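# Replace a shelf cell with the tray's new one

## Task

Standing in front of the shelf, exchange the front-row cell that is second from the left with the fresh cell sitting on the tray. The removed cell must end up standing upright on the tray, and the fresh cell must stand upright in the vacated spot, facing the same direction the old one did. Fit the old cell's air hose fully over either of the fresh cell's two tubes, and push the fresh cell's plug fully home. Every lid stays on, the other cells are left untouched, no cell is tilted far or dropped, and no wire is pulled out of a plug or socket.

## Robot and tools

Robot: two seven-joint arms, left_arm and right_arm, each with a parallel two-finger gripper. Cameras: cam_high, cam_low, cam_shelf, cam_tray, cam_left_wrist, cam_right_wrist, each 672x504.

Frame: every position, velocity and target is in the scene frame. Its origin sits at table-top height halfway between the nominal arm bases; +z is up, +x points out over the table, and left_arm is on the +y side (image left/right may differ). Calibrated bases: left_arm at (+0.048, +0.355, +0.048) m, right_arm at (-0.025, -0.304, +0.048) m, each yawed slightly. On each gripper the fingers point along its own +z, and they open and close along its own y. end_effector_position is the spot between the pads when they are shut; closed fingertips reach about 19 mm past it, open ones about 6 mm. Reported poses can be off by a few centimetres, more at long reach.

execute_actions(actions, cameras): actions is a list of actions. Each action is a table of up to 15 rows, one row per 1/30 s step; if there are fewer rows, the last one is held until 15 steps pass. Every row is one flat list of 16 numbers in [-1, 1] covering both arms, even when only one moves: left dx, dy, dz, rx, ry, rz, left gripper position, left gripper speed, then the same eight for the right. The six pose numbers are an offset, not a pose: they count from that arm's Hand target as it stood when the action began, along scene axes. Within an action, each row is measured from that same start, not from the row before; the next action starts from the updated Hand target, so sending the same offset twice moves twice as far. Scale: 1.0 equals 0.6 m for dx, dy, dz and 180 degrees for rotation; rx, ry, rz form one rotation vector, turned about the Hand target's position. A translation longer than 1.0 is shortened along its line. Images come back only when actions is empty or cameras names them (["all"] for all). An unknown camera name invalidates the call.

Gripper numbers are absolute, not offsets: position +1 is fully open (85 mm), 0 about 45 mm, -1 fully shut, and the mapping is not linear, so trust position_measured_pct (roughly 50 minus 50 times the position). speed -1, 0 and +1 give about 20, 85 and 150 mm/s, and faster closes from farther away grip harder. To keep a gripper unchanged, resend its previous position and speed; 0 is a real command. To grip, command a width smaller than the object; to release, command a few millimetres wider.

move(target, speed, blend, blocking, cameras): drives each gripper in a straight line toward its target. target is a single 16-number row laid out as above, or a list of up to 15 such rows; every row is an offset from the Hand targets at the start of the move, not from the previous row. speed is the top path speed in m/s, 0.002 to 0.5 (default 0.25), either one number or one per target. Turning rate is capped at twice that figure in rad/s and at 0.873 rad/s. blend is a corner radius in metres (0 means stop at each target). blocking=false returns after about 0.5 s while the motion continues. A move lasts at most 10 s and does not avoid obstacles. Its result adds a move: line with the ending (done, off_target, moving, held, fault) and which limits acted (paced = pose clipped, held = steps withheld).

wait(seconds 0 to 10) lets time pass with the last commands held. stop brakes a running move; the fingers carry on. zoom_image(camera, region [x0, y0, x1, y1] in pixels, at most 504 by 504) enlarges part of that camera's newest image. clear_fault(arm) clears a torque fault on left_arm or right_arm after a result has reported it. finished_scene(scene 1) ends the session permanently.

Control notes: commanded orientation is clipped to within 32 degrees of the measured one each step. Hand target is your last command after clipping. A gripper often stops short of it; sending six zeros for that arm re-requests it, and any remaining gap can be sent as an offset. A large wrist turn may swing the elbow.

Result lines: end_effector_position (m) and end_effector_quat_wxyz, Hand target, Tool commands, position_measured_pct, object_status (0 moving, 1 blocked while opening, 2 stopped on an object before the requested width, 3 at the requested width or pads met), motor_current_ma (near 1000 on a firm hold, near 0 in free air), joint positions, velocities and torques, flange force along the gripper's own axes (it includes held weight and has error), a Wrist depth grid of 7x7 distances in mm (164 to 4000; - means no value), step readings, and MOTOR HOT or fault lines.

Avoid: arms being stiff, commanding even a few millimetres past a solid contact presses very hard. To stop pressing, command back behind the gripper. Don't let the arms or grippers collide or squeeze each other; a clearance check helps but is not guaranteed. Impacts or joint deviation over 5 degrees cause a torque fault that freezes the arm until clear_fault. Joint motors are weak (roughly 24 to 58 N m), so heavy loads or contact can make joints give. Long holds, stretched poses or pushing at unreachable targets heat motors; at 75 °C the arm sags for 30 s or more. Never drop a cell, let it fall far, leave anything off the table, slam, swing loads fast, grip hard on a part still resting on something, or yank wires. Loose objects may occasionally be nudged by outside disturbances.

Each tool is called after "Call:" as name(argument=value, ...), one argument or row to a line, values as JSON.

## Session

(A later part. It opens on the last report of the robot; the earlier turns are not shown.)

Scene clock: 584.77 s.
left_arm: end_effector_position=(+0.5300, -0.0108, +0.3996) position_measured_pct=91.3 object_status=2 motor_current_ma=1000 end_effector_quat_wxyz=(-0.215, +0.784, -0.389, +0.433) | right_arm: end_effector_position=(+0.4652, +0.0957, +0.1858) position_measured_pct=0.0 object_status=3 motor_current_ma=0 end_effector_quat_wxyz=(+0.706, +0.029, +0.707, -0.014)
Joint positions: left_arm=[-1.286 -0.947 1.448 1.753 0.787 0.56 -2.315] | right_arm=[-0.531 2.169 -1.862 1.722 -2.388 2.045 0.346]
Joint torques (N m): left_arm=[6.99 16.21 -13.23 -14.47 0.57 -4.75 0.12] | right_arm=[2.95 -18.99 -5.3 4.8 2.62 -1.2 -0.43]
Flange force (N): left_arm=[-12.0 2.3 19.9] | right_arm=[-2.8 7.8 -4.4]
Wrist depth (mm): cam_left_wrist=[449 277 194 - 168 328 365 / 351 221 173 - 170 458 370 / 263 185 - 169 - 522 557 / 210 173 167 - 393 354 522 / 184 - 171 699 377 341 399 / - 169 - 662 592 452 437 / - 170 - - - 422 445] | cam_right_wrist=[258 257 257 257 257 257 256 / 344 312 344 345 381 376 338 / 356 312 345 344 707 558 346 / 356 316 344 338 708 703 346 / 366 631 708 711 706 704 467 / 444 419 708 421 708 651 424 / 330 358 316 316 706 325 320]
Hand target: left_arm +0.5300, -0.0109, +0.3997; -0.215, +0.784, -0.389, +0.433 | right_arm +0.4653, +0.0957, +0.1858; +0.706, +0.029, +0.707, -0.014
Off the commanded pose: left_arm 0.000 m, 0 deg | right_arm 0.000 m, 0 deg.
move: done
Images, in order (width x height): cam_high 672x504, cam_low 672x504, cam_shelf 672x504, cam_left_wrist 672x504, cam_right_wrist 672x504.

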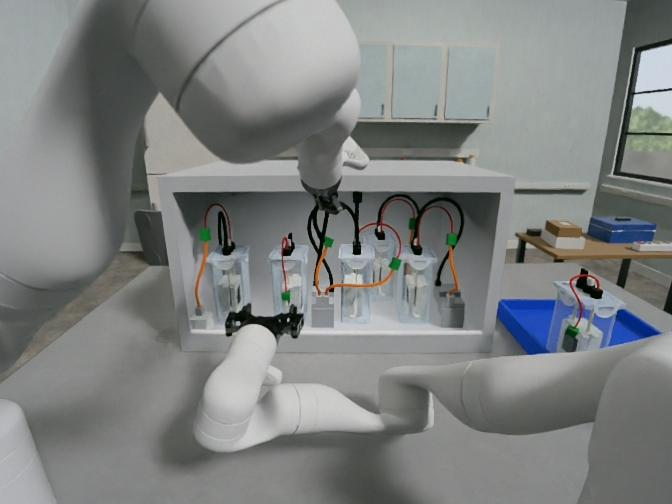

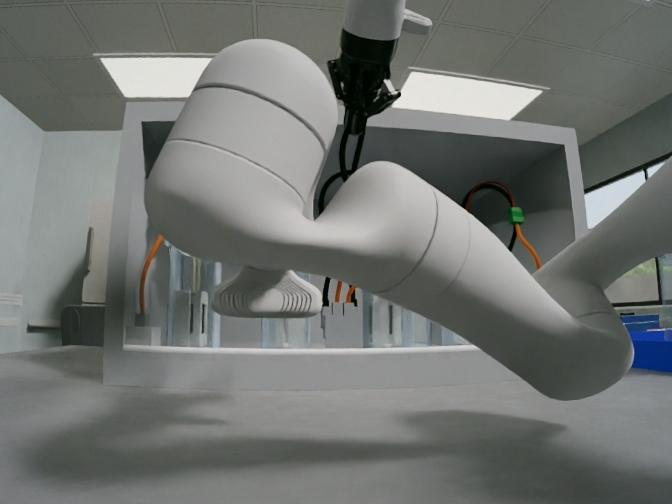

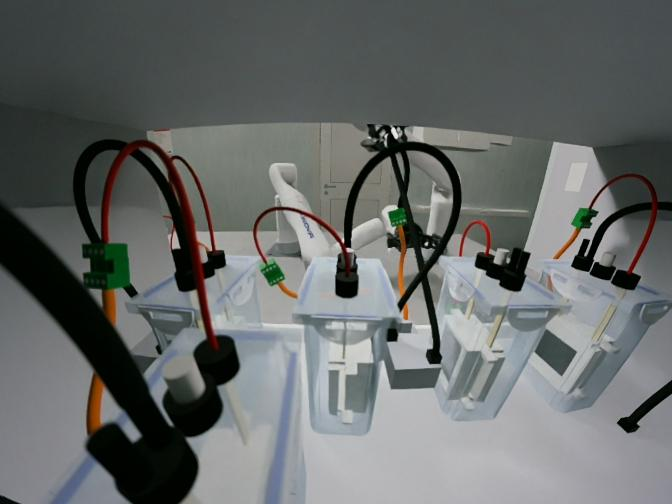

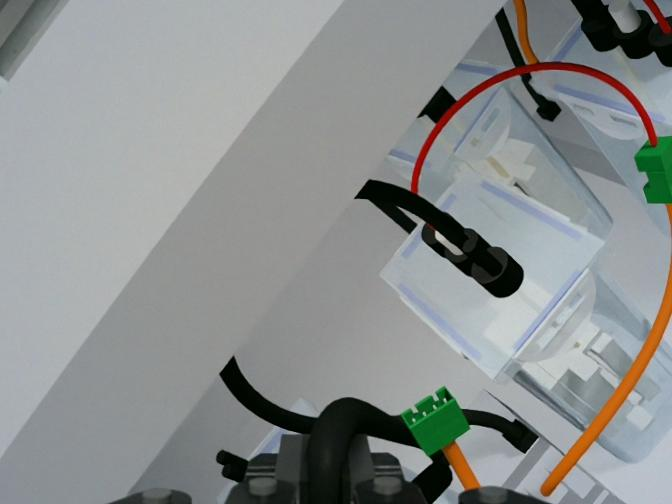

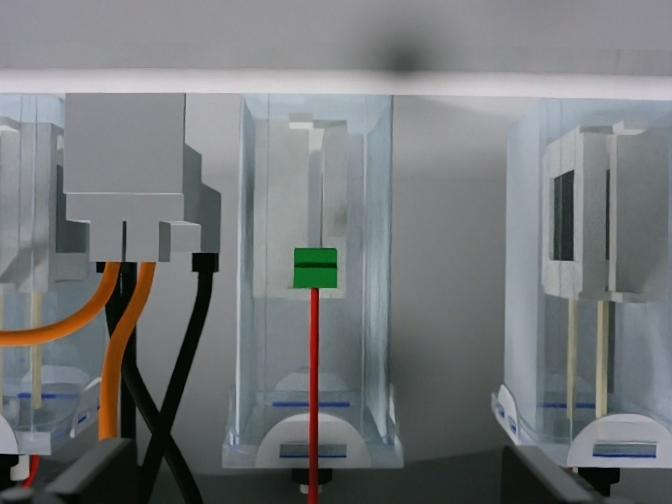

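Call:
move(
  target=[0.035,0.0,-0.015,0,0,0,-0.95,-1,-0.07,-0.09,0.2,0,0,0.022,1,-1],
  speed=0.12,
  cameras=["cam_right_wrist","cam_shelf","cam_high","cam_low"],
)

Call:
zoom_image(
  camera="cam_shelf",
  region=[340, 110, 500, 270],
)

Call:
zoom_image(
  camera="cam_high",
  region=[230, 170, 410, 350],
)

Scene clock: 591.30 s.
left_arm: end_effector_position=(+0.5510, -0.0109, +0.3907) position_measured_pct=91.3 object_status=2 motor_current_ma=1000 end_effector_quat_wxyz=(-0.215, +0.784, -0.389, +0.433) | right_arm: end_effector_position=(+0.4233, +0.0416, +0.3058) position_measured_pct=0.0 object_status=3 motor_current_ma=0 end_effector_quat_wxyz=(+0.707, +0.004, +0.708, +0.010)
Joint positions: left_arm=[-1.349 -0.945 1.501 1.733 0.812 0.527 -2.337] | right_arm=[-0.604 2.151 -2.16 2.098 -2.239 2.103 0.883]
Joint torques (N m): left_arm=[3.98 15.58 -10.82 -11.44 0.37 -3.52 0.07] | right_arm=[2.98 -17.84 -3.59 3.06 1.77 -2.42 -0.42]
Flange force (N): left_arm=[-9.4 0.3 9.5] | right_arm=[-4.3 5.3 -4.9]
Wrist depth (mm): cam_left_wrist=[398 236 178 - - - 356 / 298 193 - - - - 368 / 228 174 - - - 482 549 / 187 - - - 354 337 327 / - - - - 367 324 470 / - - - 642 584 366 388 / - - - - 266 405 430] | cam_right_wrist=[520 385 351 384 544 612 402 / 508 392 437 425 752 759 424 / 388 658 734 742 748 755 456 / 521 658 735 742 754 756 431 / 723 730 400 744 751 755 503 / 672 646 402 688 692 702 546 / 507 481 481 515 517 520 521]
Hand target: left_arm +0.5510, -0.0109, +0.3907; -0.215, +0.784, -0.389, +0.433 | right_arm +0.4233, +0.0417, +0.3058; +0.707, +0.004, +0.708, +0.010
Off the commanded pose: left_arm 0.000 m, 0 deg | right_arm 0.000 m, 0 deg.
joint sent to its limit (right arm) — joint 6 (wrist pitch), upper limit. The joint targets still meet the commanded pose.
move: done
Images, in order (width x height): cam_high 672x504, cam_low 672x504, cam_shelf 672x504, cam_right_wrist 672x504.

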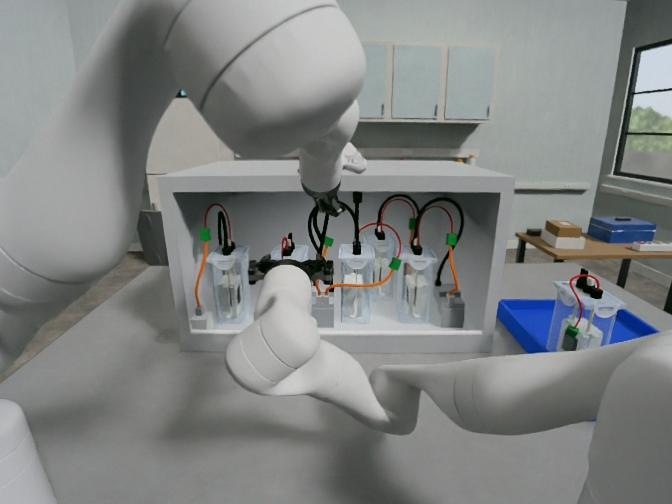

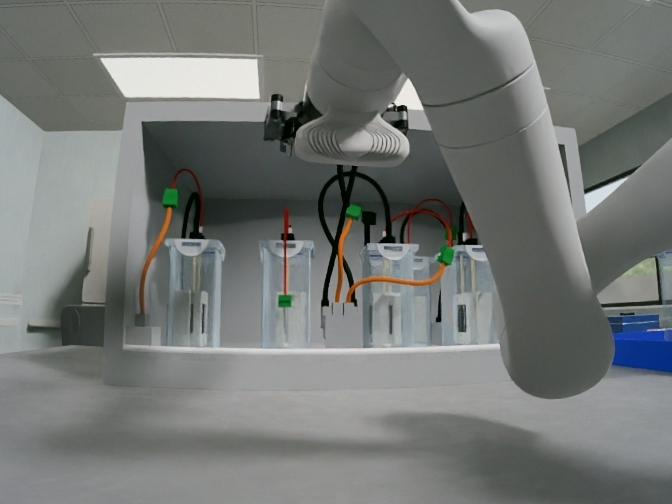

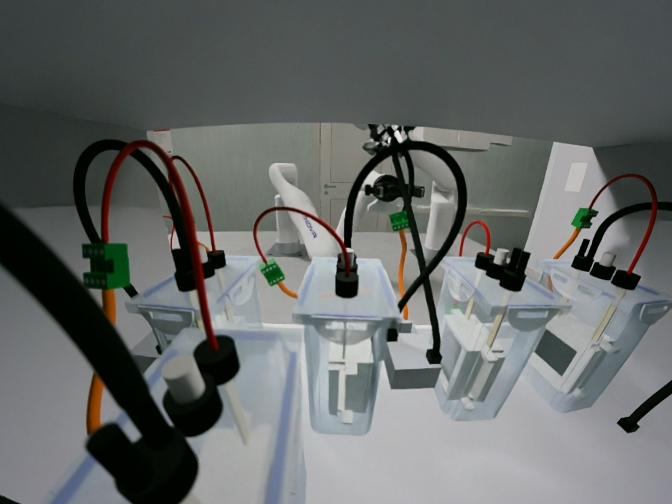

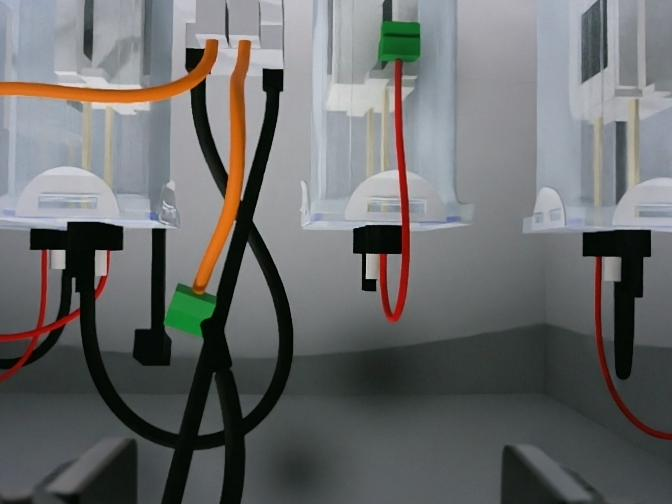

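Scaled by 3.150 from the camera's 672x504 image, which has a finer 960x720 frame.

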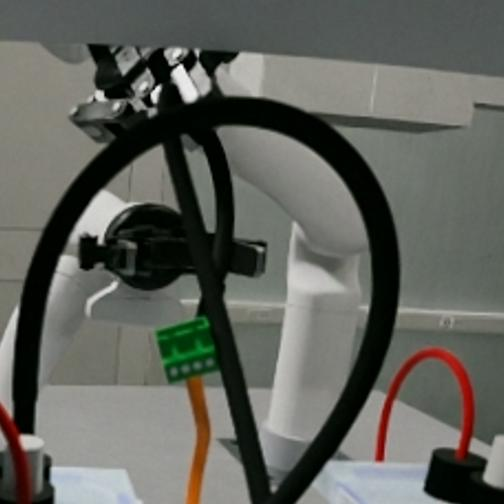

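Scaled by 2.800 from the camera's 672x504 image, which has a finer 960x720 frame.

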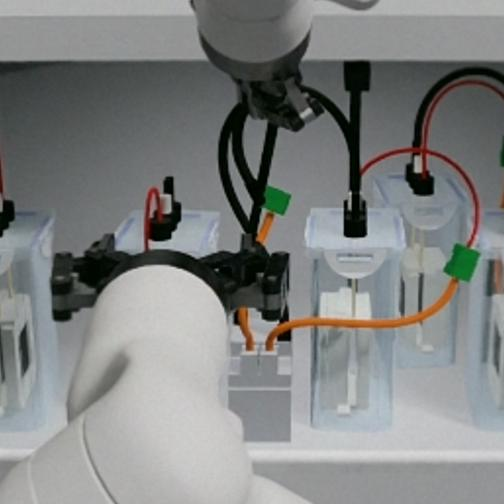

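Call:
move(
  target=[0,0.0,0,0,0,0,-0.95,-1,0.115,-0.08,0.025,0,0,0,1,-1],
  speed=0.1,
  cameras=["cam_right_wrist","cam_high"],
)

Scene clock: 598.20 s.
left_arm: end_effector_position=(+0.5510, -0.0109, +0.3907) position_measured_pct=91.3 object_status=2 motor_current_ma=1000 end_effector_quat_wxyz=(-0.215, +0.784, -0.389, +0.433) | right_arm: end_effector_position=(+0.4923, -0.0064, +0.3208) position_measured_pct=0.0 object_status=3 motor_current_ma=0 end_effector_quat_wxyz=(+0.707, +0.004, +0.708, +0.010)
Joint positions: left_arm=[-1.349 -0.945 1.501 1.733 0.812 0.527 -2.337] | right_arm=[-0.411 2.159 -2.24 2.134 -2.409 1.953 0.888]
Joint torques (N m): left_arm=[3.97 15.53 -10.78 -11.38 0.43 -3.56 0.04] | right_arm=[3.04 -17.83 -3.77 3.05 1.9 -2.42 -0.44]
Flange force (N): left_arm=[-9.0 0.2 9.2] | right_arm=[-4.8 5.4 -4.6]
Wrist depth (mm): cam_left_wrist=[397 236 178 - - - 356 / 299 194 - - - - 372 / 229 175 - - - 482 549 / 187 - - - 352 336 327 / - - - - 367 324 470 / - - - 642 583 366 388 / - - - - 266 406 431] | cam_right_wrist=[455 320 327 368 348 578 621 / 460 590 670 678 683 689 681 / 287 294 670 334 321 293 394 / 655 593 667 672 683 689 647 / 654 662 277 336 681 686 677 / 623 579 583 545 644 644 616 / 468 468 330 446 477 479 479]
Hand target: left_arm +0.5510, -0.0109, +0.3907; -0.215, +0.784, -0.389, +0.433 | right_arm +0.4923, -0.0063, +0.3208; +0.707, +0.004, +0.708, +0.010
Off the commanded pose: left_arm 0.000 m, 0 deg | right_arm 0.000 m, 0 deg.
move: done
Images, in order (width x height): cam_high 672x504, cam_right_wrist 672x504.

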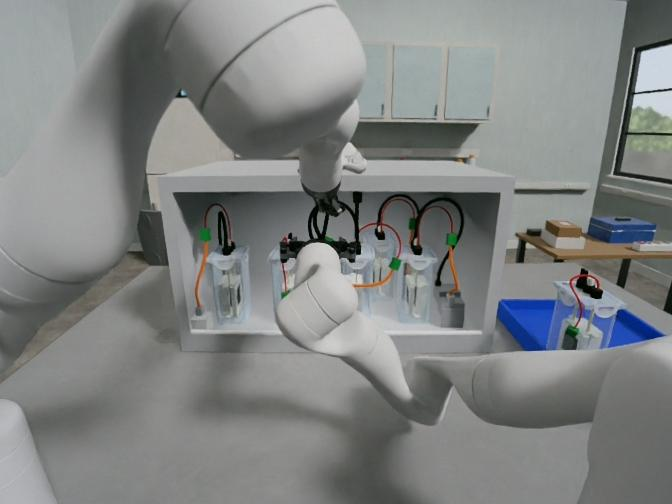

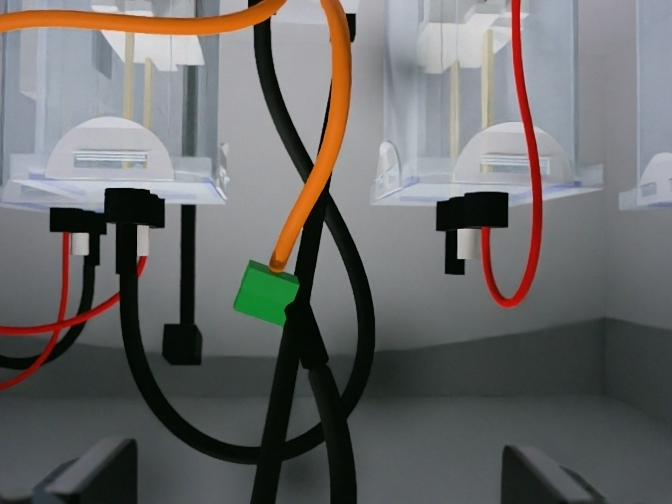

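Call:
move(
  target=[0,0.0,0,0,0,0.194,-0.95,-1,-0.05,0,0,0,0,0,1,-1],
  speed=0.12,
  cameras=["cam_right_wrist","cam_high","cam_low","cam_left_wrist"],
)

Scene clock: 606.13 s.
left_arm: end_effector_position=(+0.5510, -0.0109, +0.3907) position_measured_pct=91.3 object_status=2 motor_current_ma=1000 end_effector_quat_wxyz=(-0.335, +0.865, -0.136, +0.349) | right_arm: end_effector_position=(+0.4623, -0.0063, +0.3208) position_measured_pct=0.0 object_status=3 motor_current_ma=0 end_effector_quat_wxyz=(+0.707, +0.004, +0.708, +0.010)
Joint positions: left_arm=[-1.601 -1.285 1.279 1.115 0.611 1.338 -1.566] | right_arm=[-0.461 2.152 -2.212 2.186 -2.344 2.041 0.929]
Joint torques (N m): left_arm=[3.07 23.08 -11.78 -4.51 -2.99 -1.37 0.14] | right_arm=[2.89 -17.27 -3.5 2.76 1.7 -2.54 -0.43]
Flange force (N): left_arm=[-4.9 0.7 10.1] | right_arm=[-5.2 5.4 -4.8]
Wrist depth (mm): cam_left_wrist=[407 233 176 - - - - / 294 191 - - - - - / 223 176 - - - - - / 187 - - - - - 292 / - - - - - 325 285 / - - - - 218 257 381 / 174 - - 365 323 394 355] | cam_right_wrist=[483 348 352 355 350 614 632 / 683 499 696 701 711 721 689 / 456 344 699 366 346 321 456 / 681 512 698 366 708 720 691 / 684 580 696 701 712 718 690 / 622 621 686 368 638 699 622 / 465 467 443 445 476 476 481]
Hand target: left_arm +0.5510, -0.0109, +0.3907; -0.335, +0.865, -0.136, +0.349 | right_arm +0.4623, -0.0063, +0.3208; +0.707, +0.004, +0.708, +0.010
Off the commanded pose: left_arm 0.000 m, 0 deg | right_arm 0.000 m, 0 deg.
move: done
Images, in order (width x height): cam_high 672x504, cam_low 672x504, cam_left_wrist 672x504, cam_right_wrist 672x504.

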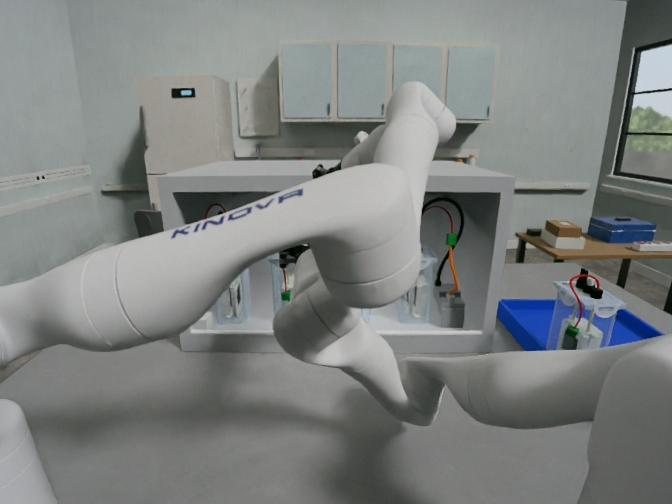

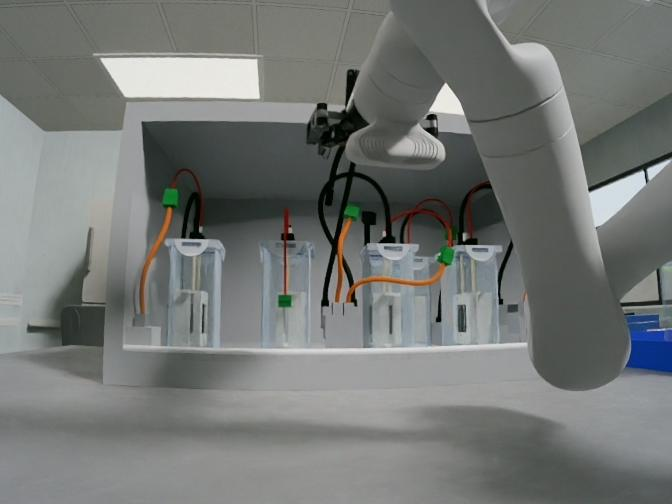

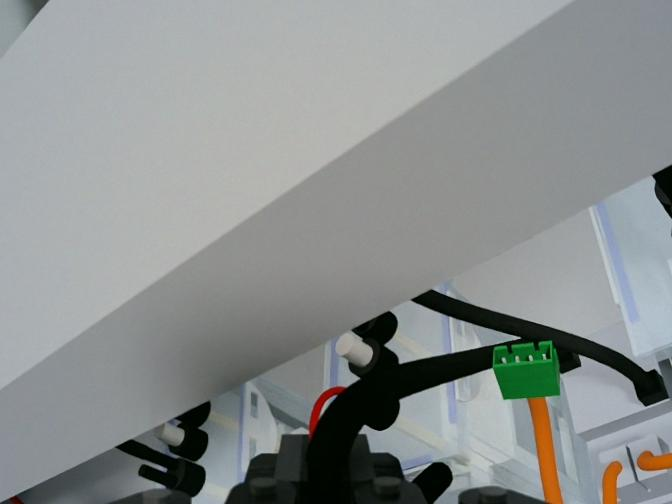

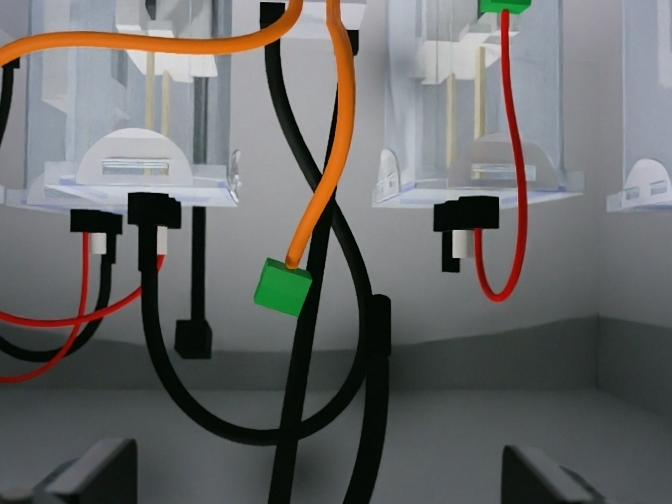

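Call:
move(
  target=[0,0.0,0,0,0,0,-0.95,-1,0.115,0.035,0,0,0,0,1,-1],
  speed=0.1,
  cameras=["cam_right_wrist","cam_low","cam_shelf"],
)

Scene clock: 610.40 s.
left_arm: end_effector_position=(+0.5510, -0.0109, +0.3907) position_measured_pct=91.3 object_status=2 motor_current_ma=1000 end_effector_quat_wxyz=(-0.335, +0.865, -0.136, +0.349) | right_arm: end_effector_position=(+0.5313, +0.0147, +0.3208) position_measured_pct=0.0 object_status=3 motor_current_ma=0 end_effector_quat_wxyz=(+0.707, +0.004, +0.708, +0.010)
Joint positions: left_arm=[-1.601 -1.285 1.279 1.115 0.611 1.338 -1.566] | right_arm=[-0.395 2.143 -2.264 2.002 -2.467 1.839 0.813]
Joint torques (N m): left_arm=[3.15 23.04 -11.86 -4.64 -3 -1.33 0.1] | right_arm=[2.88 -19.04 -4.05 3.95 2.09 -2.31 -0.49]
Flange force (N): left_arm=[-5.3 0.5 10.5] | right_arm=[-4.3 5.6 -3.3]
Wrist depth (mm): cam_left_wrist=[406 233 176 - - - - / 295 191 - - - - - / 223 176 - - - - - / 187 - - - - - 292 / - - - - - 325 285 / - - - - 218 257 380 / 174 - - 365 323 397 355] | cam_right_wrist=[311 551 288 580 301 639 599 / 281 624 290 636 643 653 609 / 276 286 295 324 278 254 369 / 420 623 265 639 312 652 602 / 617 621 243 635 642 653 601 / 577 624 586 547 646 646 574 / 465 295 472 450 482 489 493]
Hand target: left_arm +0.5510, -0.0109, +0.3907; -0.335, +0.865, -0.136, +0.349 | right_arm +0.5313, +0.0147, +0.3208; +0.707, +0.004, +0.708, +0.010
Off the commanded pose: left_arm 0.000 m, 0 deg | right_arm 0.000 m, 0 deg.
move: done
Images, in order (width x height): cam_low 672x504, cam_shelf 672x504, cam_right_wrist 672x504.

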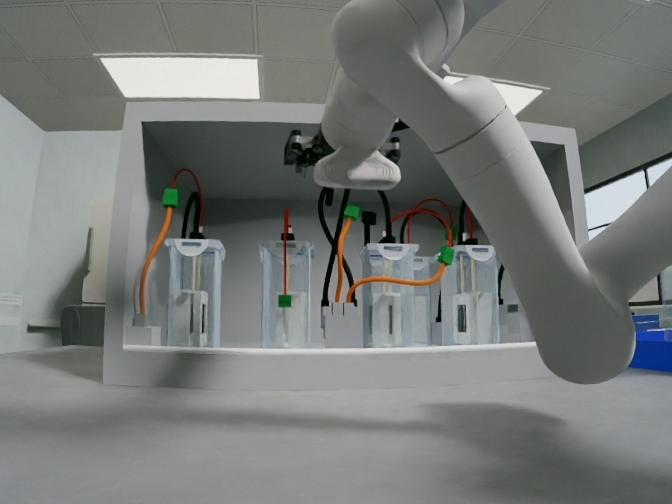

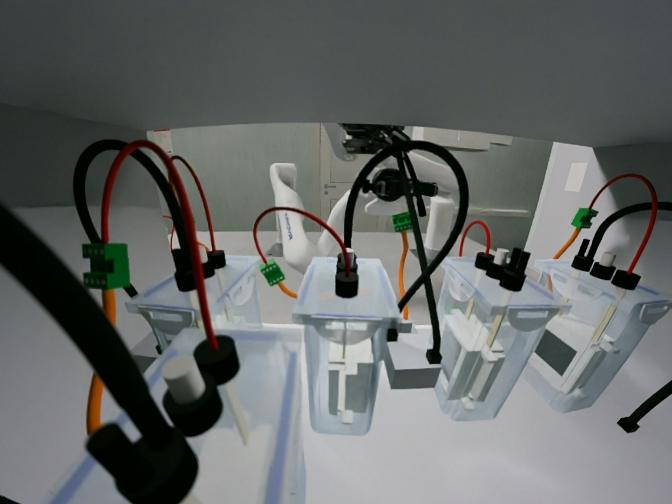

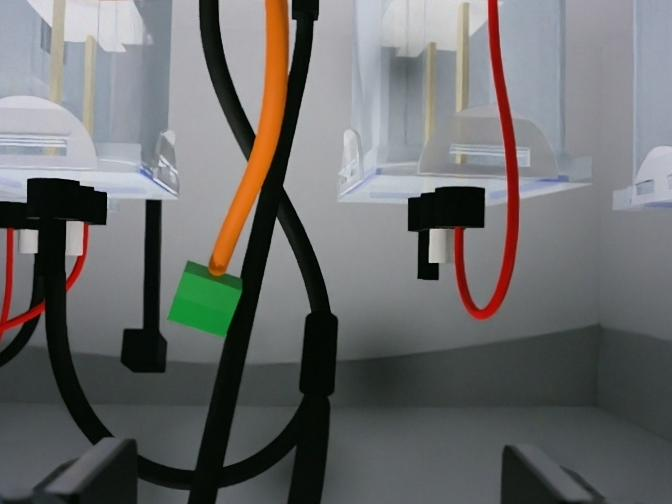

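Call:
move(
  target=[
    [0,0.0,0,0,0,0,-0.95,-1,0.0,-0.002,0.005,0,0,0,0,0],
    [0,0.0,0,0,0,0,-0.95,-1,0.105,-0.002,0.005,0,0,0,0,0],
  ],
  speed=0.08,
  cameras=["cam_right_wrist","cam_low","cam_shelf","cam_left_wrist"],
)

Call:
zoom_image(
  camera="cam_shelf",
  region=[340, 110, 500, 270],
)

Scene clock: 614.23 s.
left_arm: end_effector_position=(+0.5510, -0.0109, +0.3907) position_measured_pct=91.3 object_status=2 motor_current_ma=1000 end_effector_quat_wxyz=(-0.335, +0.865, -0.136, +0.349) | right_arm: end_effector_position=(+0.5943, +0.0134, +0.3238) position_measured_pct=49.8 object_status=3 motor_current_ma=0 end_effector_quat_wxyz=(+0.707, +0.004, +0.708, +0.010)
Joint positions: left_arm=[-1.601 -1.285 1.279 1.115 0.611 1.338 -1.566] | right_arm=[-0.328 2.121 -2.306 1.864 -2.555 1.673 0.758]
Joint torques (N m): left_arm=[3.03 23.02 -11.93 -4.56 -3.04 -1.3 0.08] | right_arm=[3.16 -20.39 -4.34 4.88 2.3 -2.13 -0.47]
Flange force (N): left_arm=[-5.2 0.6 10.4] | right_arm=[-3.9 6.5 -1.9]
Wrist depth (mm): cam_left_wrist=[406 233 176 - - - - / 294 191 - - - - - / 224 175 - - - - - / 187 - - - - - 292 / - - - - - 325 285 / - - - - 212 253 381 / 174 - - - - 272 354] | cam_right_wrist=[418 564 571 575 580 222 570 / 192 561 568 574 187 187 191 / 229 562 571 272 243 214 583 / 273 561 200 576 580 245 591 / 405 172 181 574 580 582 589 / 555 560 177 574 580 588 576 / 461 470 - 477 509 484 488]
Hand target: left_arm +0.5510, -0.0109, +0.3907; -0.335, +0.865, -0.136, +0.349 | right_arm +0.5943, +0.0134, +0.3238; +0.707, +0.004, +0.708, +0.010
Off the commanded pose: left_arm 0.000 m, 0 deg | right_arm 0.000 m, 0 deg.
move: done
Images, in order (width x height): cam_low 672x504, cam_shelf 672x504, cam_left_wrist 672x504, cam_right_wrist 672x504.

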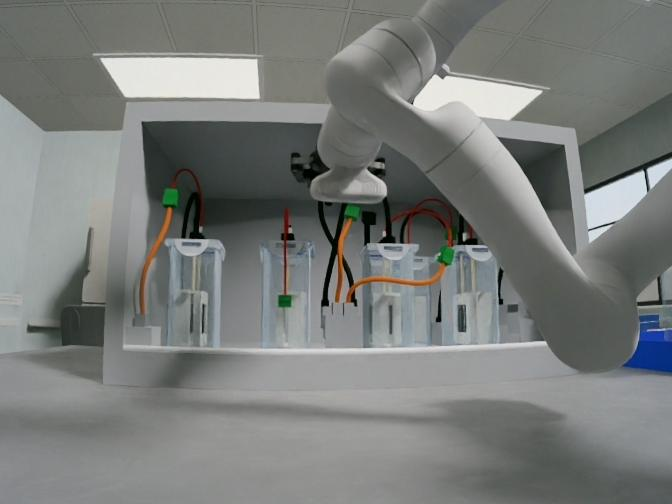

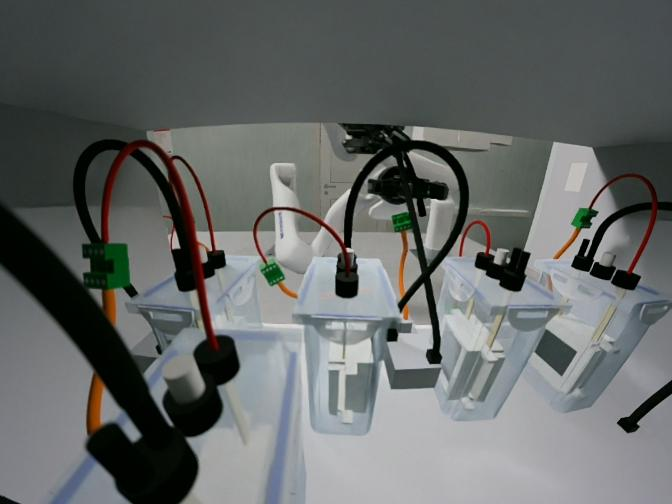

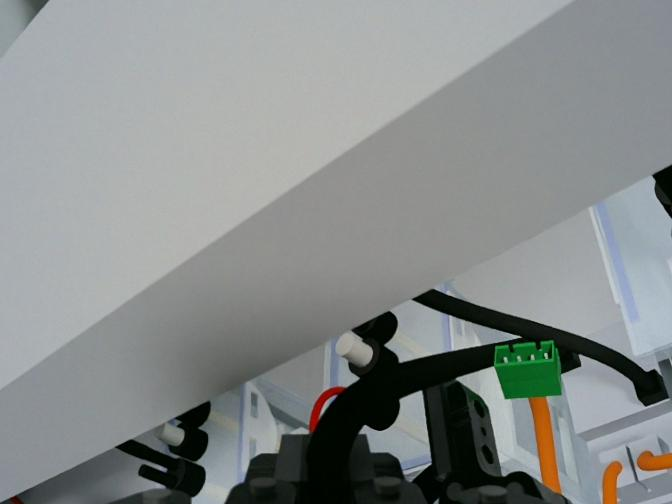

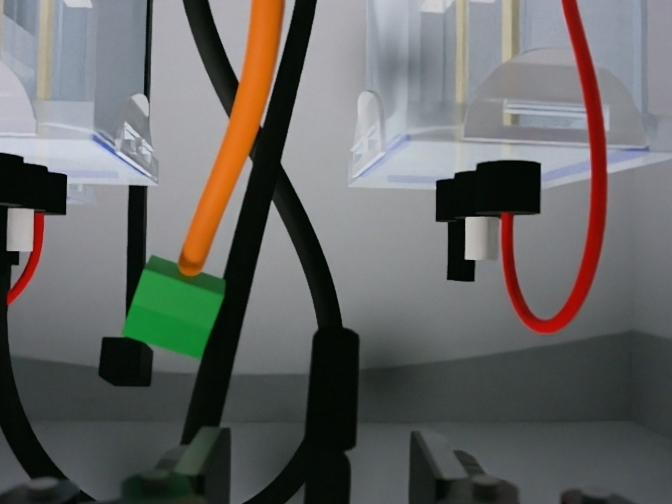

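Scaled by 3.150 from the camera's 672x504 image, which has a finer 960x720 frame.

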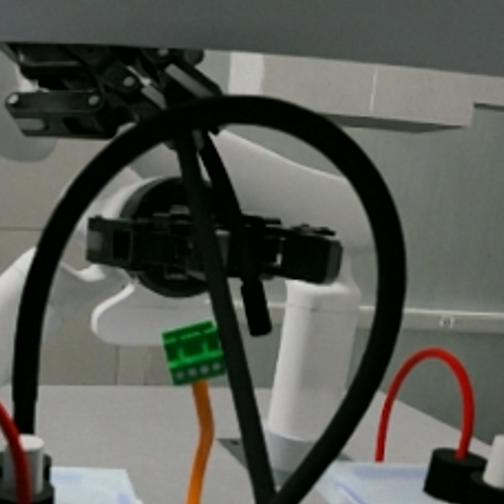

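Call:
move(
  target=[0,0.0,0,0,0,0,-0.95,-1,0.0,0.0,0.004,0,0,0,0,0],
  speed=0.05,
)

Call:
move(
  target=[0,0.0,0,0,0,0,-0.95,-1,0.0,0.0,0.0,0,0,0,-0.95,-1],
  speed=0.05,
)

Call:
wait(
  seconds=0.8,
  cameras=["cam_right_wrist","cam_shelf"],
)

Scene clock: 617.20 s.
left_arm: end_effector_position=(+0.5510, -0.0109, +0.3907) position_measured_pct=91.3 object_status=2 motor_current_ma=1000 end_effector_quat_wxyz=(-0.335, +0.865, -0.136, +0.349) | right_arm: end_effector_position=(+0.5943, +0.0135, +0.3262) position_measured_pct=49.8 object_status=3 motor_current_ma=0 end_effector_quat_wxyz=(+0.707, +0.004, +0.708, +0.010)
Joint positions: left_arm=[-1.601 -1.285 1.279 1.115 0.611 1.338 -1.566] | right_arm=[-0.329 2.116 -2.308 1.864 -2.558 1.676 0.761]
Joint torques (N m): left_arm=[3.02 23.05 -11.96 -4.45 -3.01 -1.24 0.12] | right_arm=[3.19 -20.69 -4.47 4.93 2.4 -2.19 -0.47]
Flange force (N): left_arm=[-4.9 0.7 10.3] | right_arm=[-3.4 6.5 -1.9]
Wrist depth (mm): cam_left_wrist=[405 233 176 - - - - / 294 191 - - - - - / 224 176 - - - - - / 187 - - - - - 292 / - - - - - 325 285 / - - - - 209 253 380 / 174 - - - - 272 355] | cam_right_wrist=[560 564 568 574 580 223 579 / 191 489 569 249 191 187 190 / 245 562 570 274 244 218 581 / 245 559 199 574 577 585 589 / 403 172 179 572 580 584 586 / 555 563 177 572 580 582 578 / 458 463 - 467 472 476 479]
Hand target: left_arm +0.5510, -0.0109, +0.3907; -0.335, +0.865, -0.136, +0.349 | right_arm +0.5943, +0.0135, +0.3262; +0.707, +0.004, +0.708, +0.010
Off the commanded pose: left_arm 0.000 m, 0 deg | right_arm 0.000 m, 0 deg.
move: done

Scene clock: 619.70 s.
left_arm: end_effector_position=(+0.5510, -0.0109, +0.3907) position_measured_pct=91.3 object_status=2 motor_current_ma=1000 end_effector_quat_wxyz=(-0.335, +0.865, -0.136, +0.349) | right_arm: end_effector_position=(+0.5943, +0.0135, +0.3262) position_measured_pct=93.9 object_status=0 motor_current_ma=1000 end_effector_quat_wxyz=(+0.707, +0.004, +0.708, +0.010)
Joint positions: left_arm=[-1.601 -1.285 1.279 1.115 0.611 1.338 -1.566] | right_arm=[-0.329 2.116 -2.308 1.864 -2.558 1.676 0.761]
Joint torques (N m): left_arm=[3.55 23.43 -12.24 -5.03 -3.04 -1.52 0.1] | right_arm=[2.56 -19.84 -4.04 4.66 1.98 -2.18 -0.39]
Flange force (N): left_arm=[-5.9 0.7 11.5] | right_arm=[-4.7 5.6 -1.8]
Wrist depth (mm): cam_left_wrist=[407 233 176 - - - - / 294 191 - - - - - / 223 176 - - - - - / 186 - - - - - 292 / - - - - - 325 286 / - - - - 200 265 380 / 174 - - - 217 398 355] | cam_right_wrist=[561 561 569 574 578 223 578 / 192 490 567 248 191 187 190 / 246 561 568 274 243 217 584 / 245 562 201 238 579 587 591 / 404 172 179 572 580 584 588 / 555 559 175 572 582 583 579 / 456 461 - 466 473 473 477]
Hand target: left_arm +0.5510, -0.0109, +0.3907; -0.335, +0.865, -0.136, +0.349 | right_arm +0.5943, +0.0135, +0.3262; +0.707, +0.004, +0.708, +0.010
Off the commanded pose: left_arm 0.000 m, 0 deg | right_arm 0.000 m, 0 deg.
move: done

Scene clock: 620.50 s.
left_arm: end_effector_position=(+0.5510, -0.0109, +0.3907) position_measured_pct=91.3 object_status=2 motor_current_ma=1000 end_effector_quat_wxyz=(-0.335, +0.865, -0.136, +0.349) | right_arm: end_effector_position=(+0.5943, +0.0135, +0.3262) position_measured_pct=93.9 object_status=2 motor_current_ma=1000 end_effector_quat_wxyz=(+0.707, +0.004, +0.708, +0.010)
Joint positions: left_arm=[-1.601 -1.285 1.279 1.115 0.611 1.338 -1.566] | right_arm=[-0.329 2.116 -2.308 1.864 -2.558 1.676 0.761]
Joint torques (N m): left_arm=[3.51 23.35 -12.23 -5 -3.05 -1.55 0.09] | right_arm=[2.63 -19.82 -4.15 4.56 2.01 -2.16 -0.38]
Flange force (N): left_arm=[-5.8 0.7 11.3] | right_arm=[-4.7 5.5 -2.1]
Wrist depth (mm): cam_left_wrist=[406 233 176 - - - - / 294 191 - - - - - / 224 175 - - - - - / 187 - - - - - 292 / - - - - - 325 286 / - - - - 200 266 381 / 174 - - - 217 398 355] | cam_right_wrist=[560 561 571 574 578 223 581 / 192 488 567 248 192 187 190 / 246 564 571 274 244 217 582 / 245 561 201 238 578 585 587 / 402 172 179 574 580 585 587 / 557 560 175 573 580 584 576 / 456 462 - 466 471 473 478]
Hand target: left_arm +0.5510, -0.0109, +0.3907; -0.335, +0.865, -0.136, +0.349 | right_arm +0.5943, +0.0135, +0.3262; +0.707, +0.004, +0.708, +0.010
Tool commands: left_gripper/position=-0.95 left_gripper/speed=-1.0 right_gripper/position=-0.95 right_gripper/speed=-1.0
Off the commanded pose: left_arm 0.000 m, 0 deg | right_arm 0.000 m, 0 deg.
wait: 0.80 s; at rest by 0.17 s
Images, in order (width x height): cam_shelf 672x504, cam_right_wrist 672x504.

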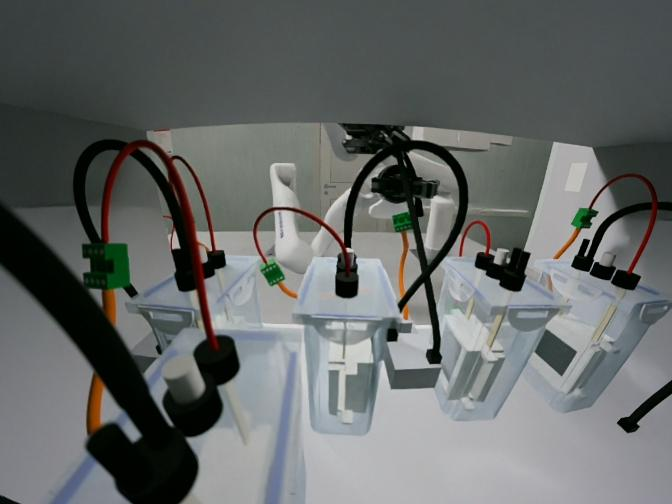

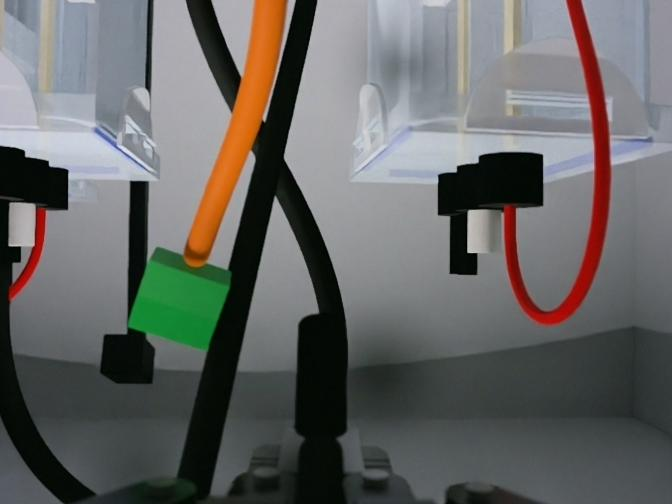

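Call:
move(
  target=[
    [0,0.0,0,0,0,0,-0.6,-1,0.0,0.0,0.0,0,0,0,-0.95,-1],
    [-0.116,-0.081,0.089,0,0,0,-0.6,-1,0,0,0,0,0,0,-0.95,-1],
  ],
  speed=0.1,
  cameras=["cam_high","cam_right_wrist","cam_shelf","cam_low"],
)

Scene clock: 626.03 s.
left_arm: end_effector_position=(+0.4814, -0.0595, +0.4441) position_measured_pct=80.1 object_status=3 motor_current_ma=0 end_effector_quat_wxyz=(-0.335, +0.865, -0.136, +0.349) | right_arm: end_effector_position=(+0.5943, +0.0135, +0.3262) position_measured_pct=93.9 object_status=2 motor_current_ma=1000 end_effector_quat_wxyz=(+0.707, +0.004, +0.708, +0.010)
Joint positions: left_arm=[-1.539 -1.22 1.23 0.914 0.55 1.573 -1.492] | right_arm=[-0.329 2.116 -2.308 1.864 -2.558 1.676 0.761]
Joint torques (N m): left_arm=[0.42 20.48 -6.64 -2.74 -1.68 -0.81 0.03] | right_arm=[2.9 -20.72 -4.37 4.93 2.44 -2.28 -0.42]
Flange force (N): left_arm=[-4.9 -4.8 2.4] | right_arm=[-3.4 5.9 -1.7]
Wrist depth (mm): cam_left_wrist=[3855 479 336 253 209 175 169 / 577 390 282 227 189 179 179 / 466 322 249 207 198 195 384 / 376 278 227 222 222 411 367 / 319 259 246 272 466 447 373 / 300 283 547 300 385 491 468 / 346 572 530 289 272 495 479] | cam_right_wrist=[560 564 569 574 578 223 576 / 191 489 568 575 191 187 190 / 246 493 244 573 243 217 585 / 271 558 568 571 578 584 589 / 556 560 571 571 580 585 586 / 554 527 - 573 581 584 580 / 432 461 - 468 471 474 477]
Hand target: left_arm +0.4814, -0.0595, +0.4441; -0.335, +0.865, -0.136, +0.349 | right_arm +0.5943, +0.0135, +0.3262; +0.707, +0.004, +0.708, +0.010
Off the commanded pose: left_arm 0.000 m, 0 deg | right_arm 0.000 m, 0 deg.
move: done
Images, in order (width x height): cam_high 672x504, cam_low 672x504, cam_shelf 672x504, cam_right_wrist 672x504.

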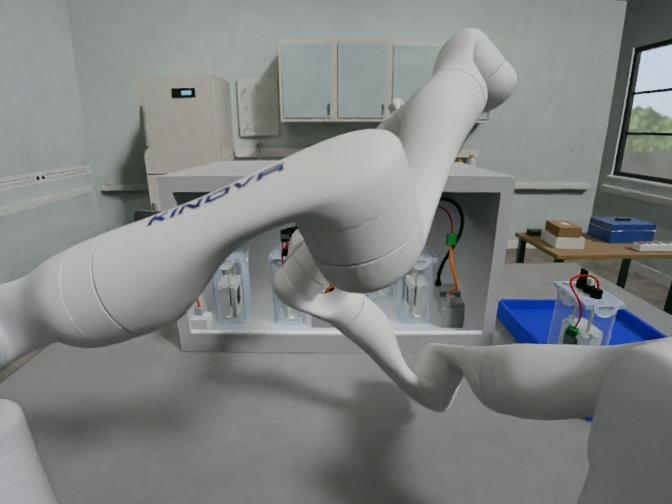

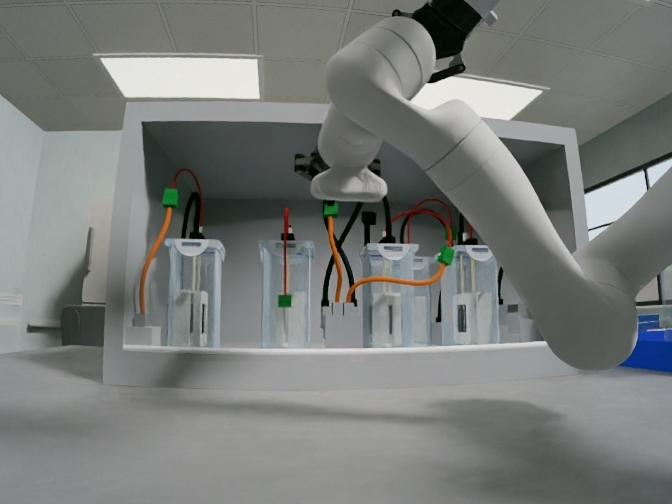

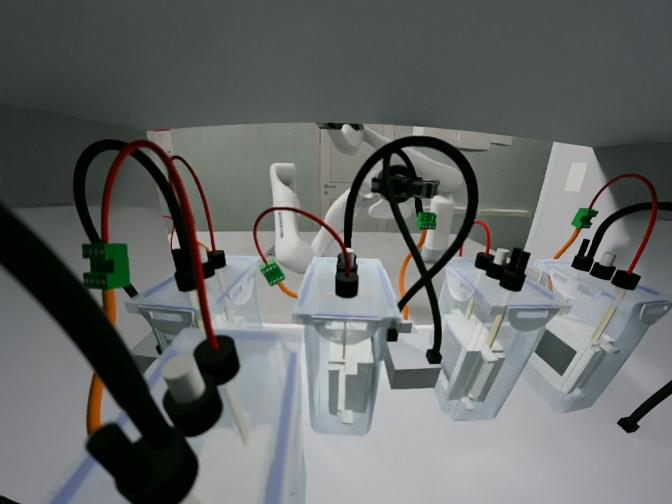

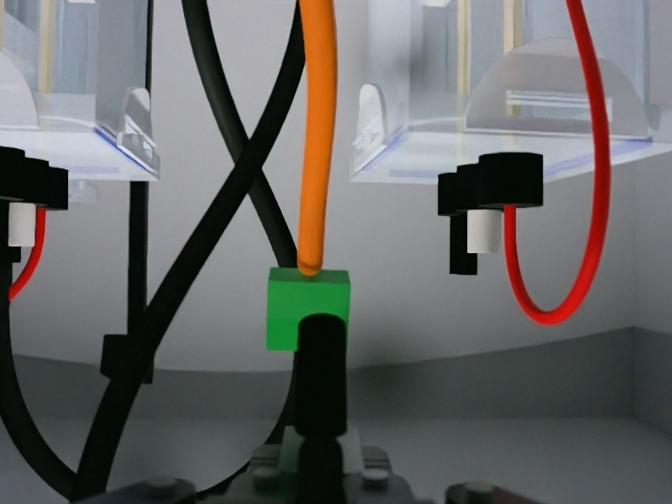

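Call:
move(
  target=[
    [-0.05,0.0,0.17,0,0,0,-0.6,-1,0.0,0.0,0.0,0,0,0,-0.95,-1],
    [-0.186,0.3,0.17,-0.1,0,0,-0.6,-1,0,0,0,0,0,0,-0.95,-1],
    [-0.186,0.566,0.08,-0.239,0,0,-0.6,-1,0,0,0,0,0,0,-0.95,-1],
  ],
  speed=0.2,
  blend=0.04,
  cameras=["cam_high","cam_right_wrist","cam_shelf","cam_low","cam_left_wrist"],
)

Scene clock: 633.27 s.
left_arm: end_effector_position=(+0.3698, +0.2801, +0.4921) position_measured_pct=80.1 object_status=3 motor_current_ma=0 end_effector_quat_wxyz=(+0.005, +0.927, +0.001, +0.374) | right_arm: end_effector_position=(+0.5943, +0.0135, +0.3262) position_measured_pct=93.9 object_status=2 motor_current_ma=1000 end_effector_quat_wxyz=(+0.707, +0.004, +0.708, +0.010)
Joint positions: left_arm=[-0.782 -0.67 0.364 2.023 0.569 1.058 -2.051] | right_arm=[-0.329 2.116 -2.308 1.864 -2.558 1.676 0.761]
Joint torques (N m): left_arm=[0.37 1.57 -1.1 -11.12 1.18 -1.22 -0.01] | right_arm=[2.99 -20.71 -4.41 4.94 2.37 -2.26 -0.47]
Flange force (N): left_arm=[-2.5 -7.2 0.8] | right_arm=[-3.4 6.1 -1.9]
Wrist depth (mm): cam_left_wrist=[1575 1582 365 369 371 382 385 / 1645 1009 332 334 335 335 333 / 946 927 358 507 583 565 542 / 851 838 409 530 786 550 576 / 762 770 465 621 732 619 633 / 705 711 598 664 673 670 641 / 663 668 612 616 621 630 630] | cam_right_wrist=[561 561 568 574 579 223 577 / 191 491 568 575 191 187 190 / 245 494 244 574 243 218 582 / 271 560 565 571 579 585 589 / 556 561 570 572 582 585 589 / 556 528 - 571 581 586 577 / 431 460 - 468 471 473 476]
Hand target: left_arm +0.3698, +0.2801, +0.4921; +0.005, +0.927, +0.002, +0.374 | right_arm +0.5943, +0.0135, +0.3262; +0.707, +0.004, +0.708, +0.010
Off the commanded pose: left_arm 0.000 m, 0 deg | right_arm 0.000 m, 0 deg.
move: done
Images, in order (width x height): cam_high 672x504, cam_low 672x504, cam_shelf 672x504, cam_left_wrist 672x504, cam_right_wrist 672x504.

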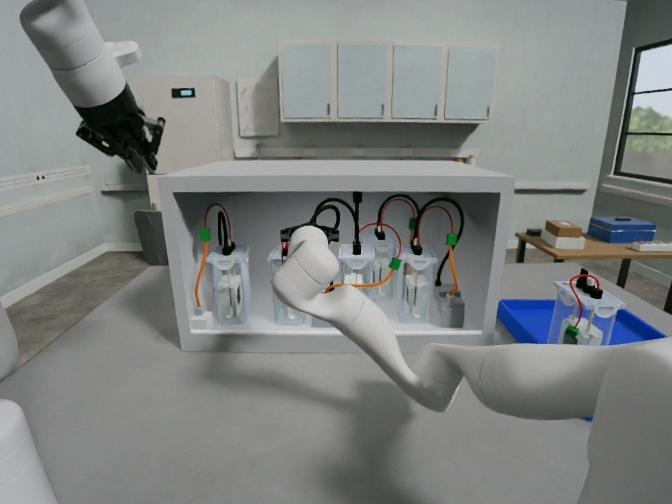

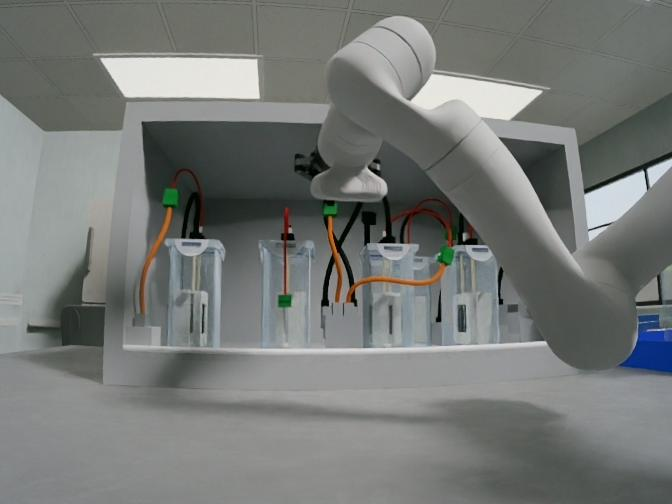

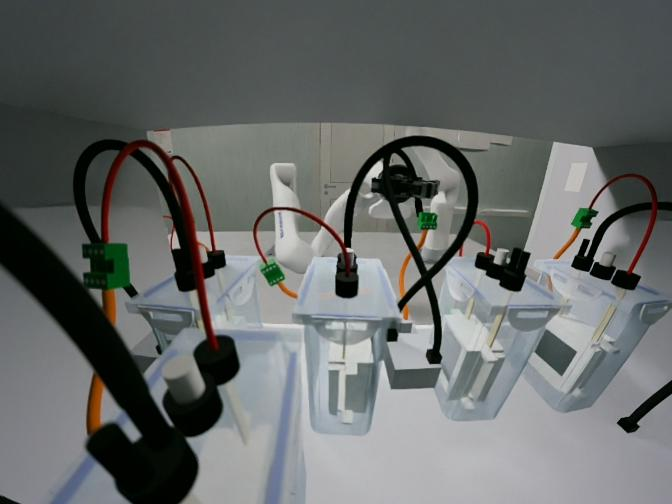

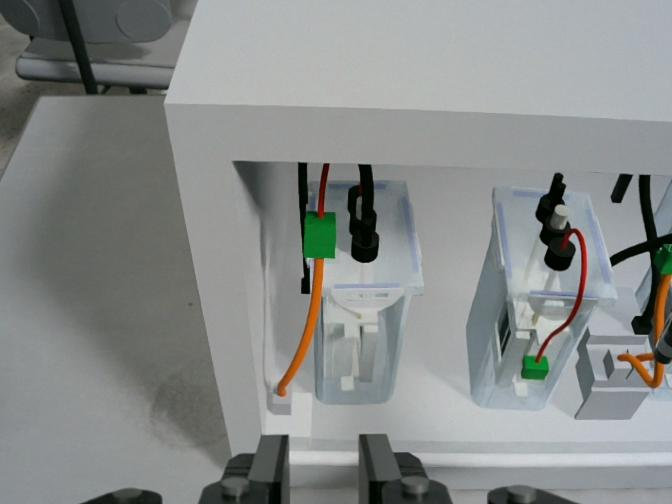

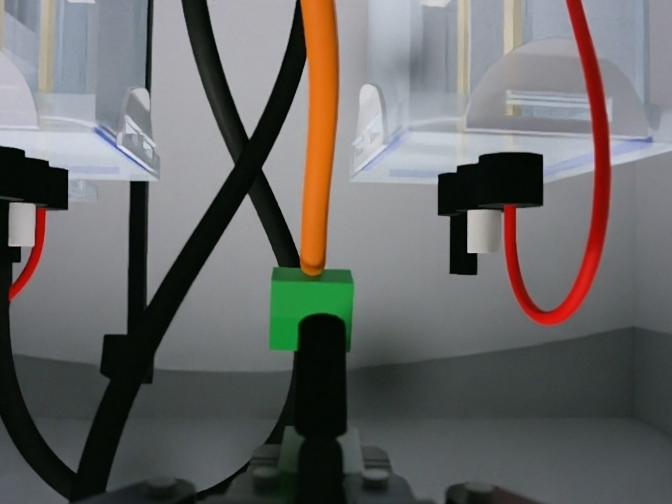

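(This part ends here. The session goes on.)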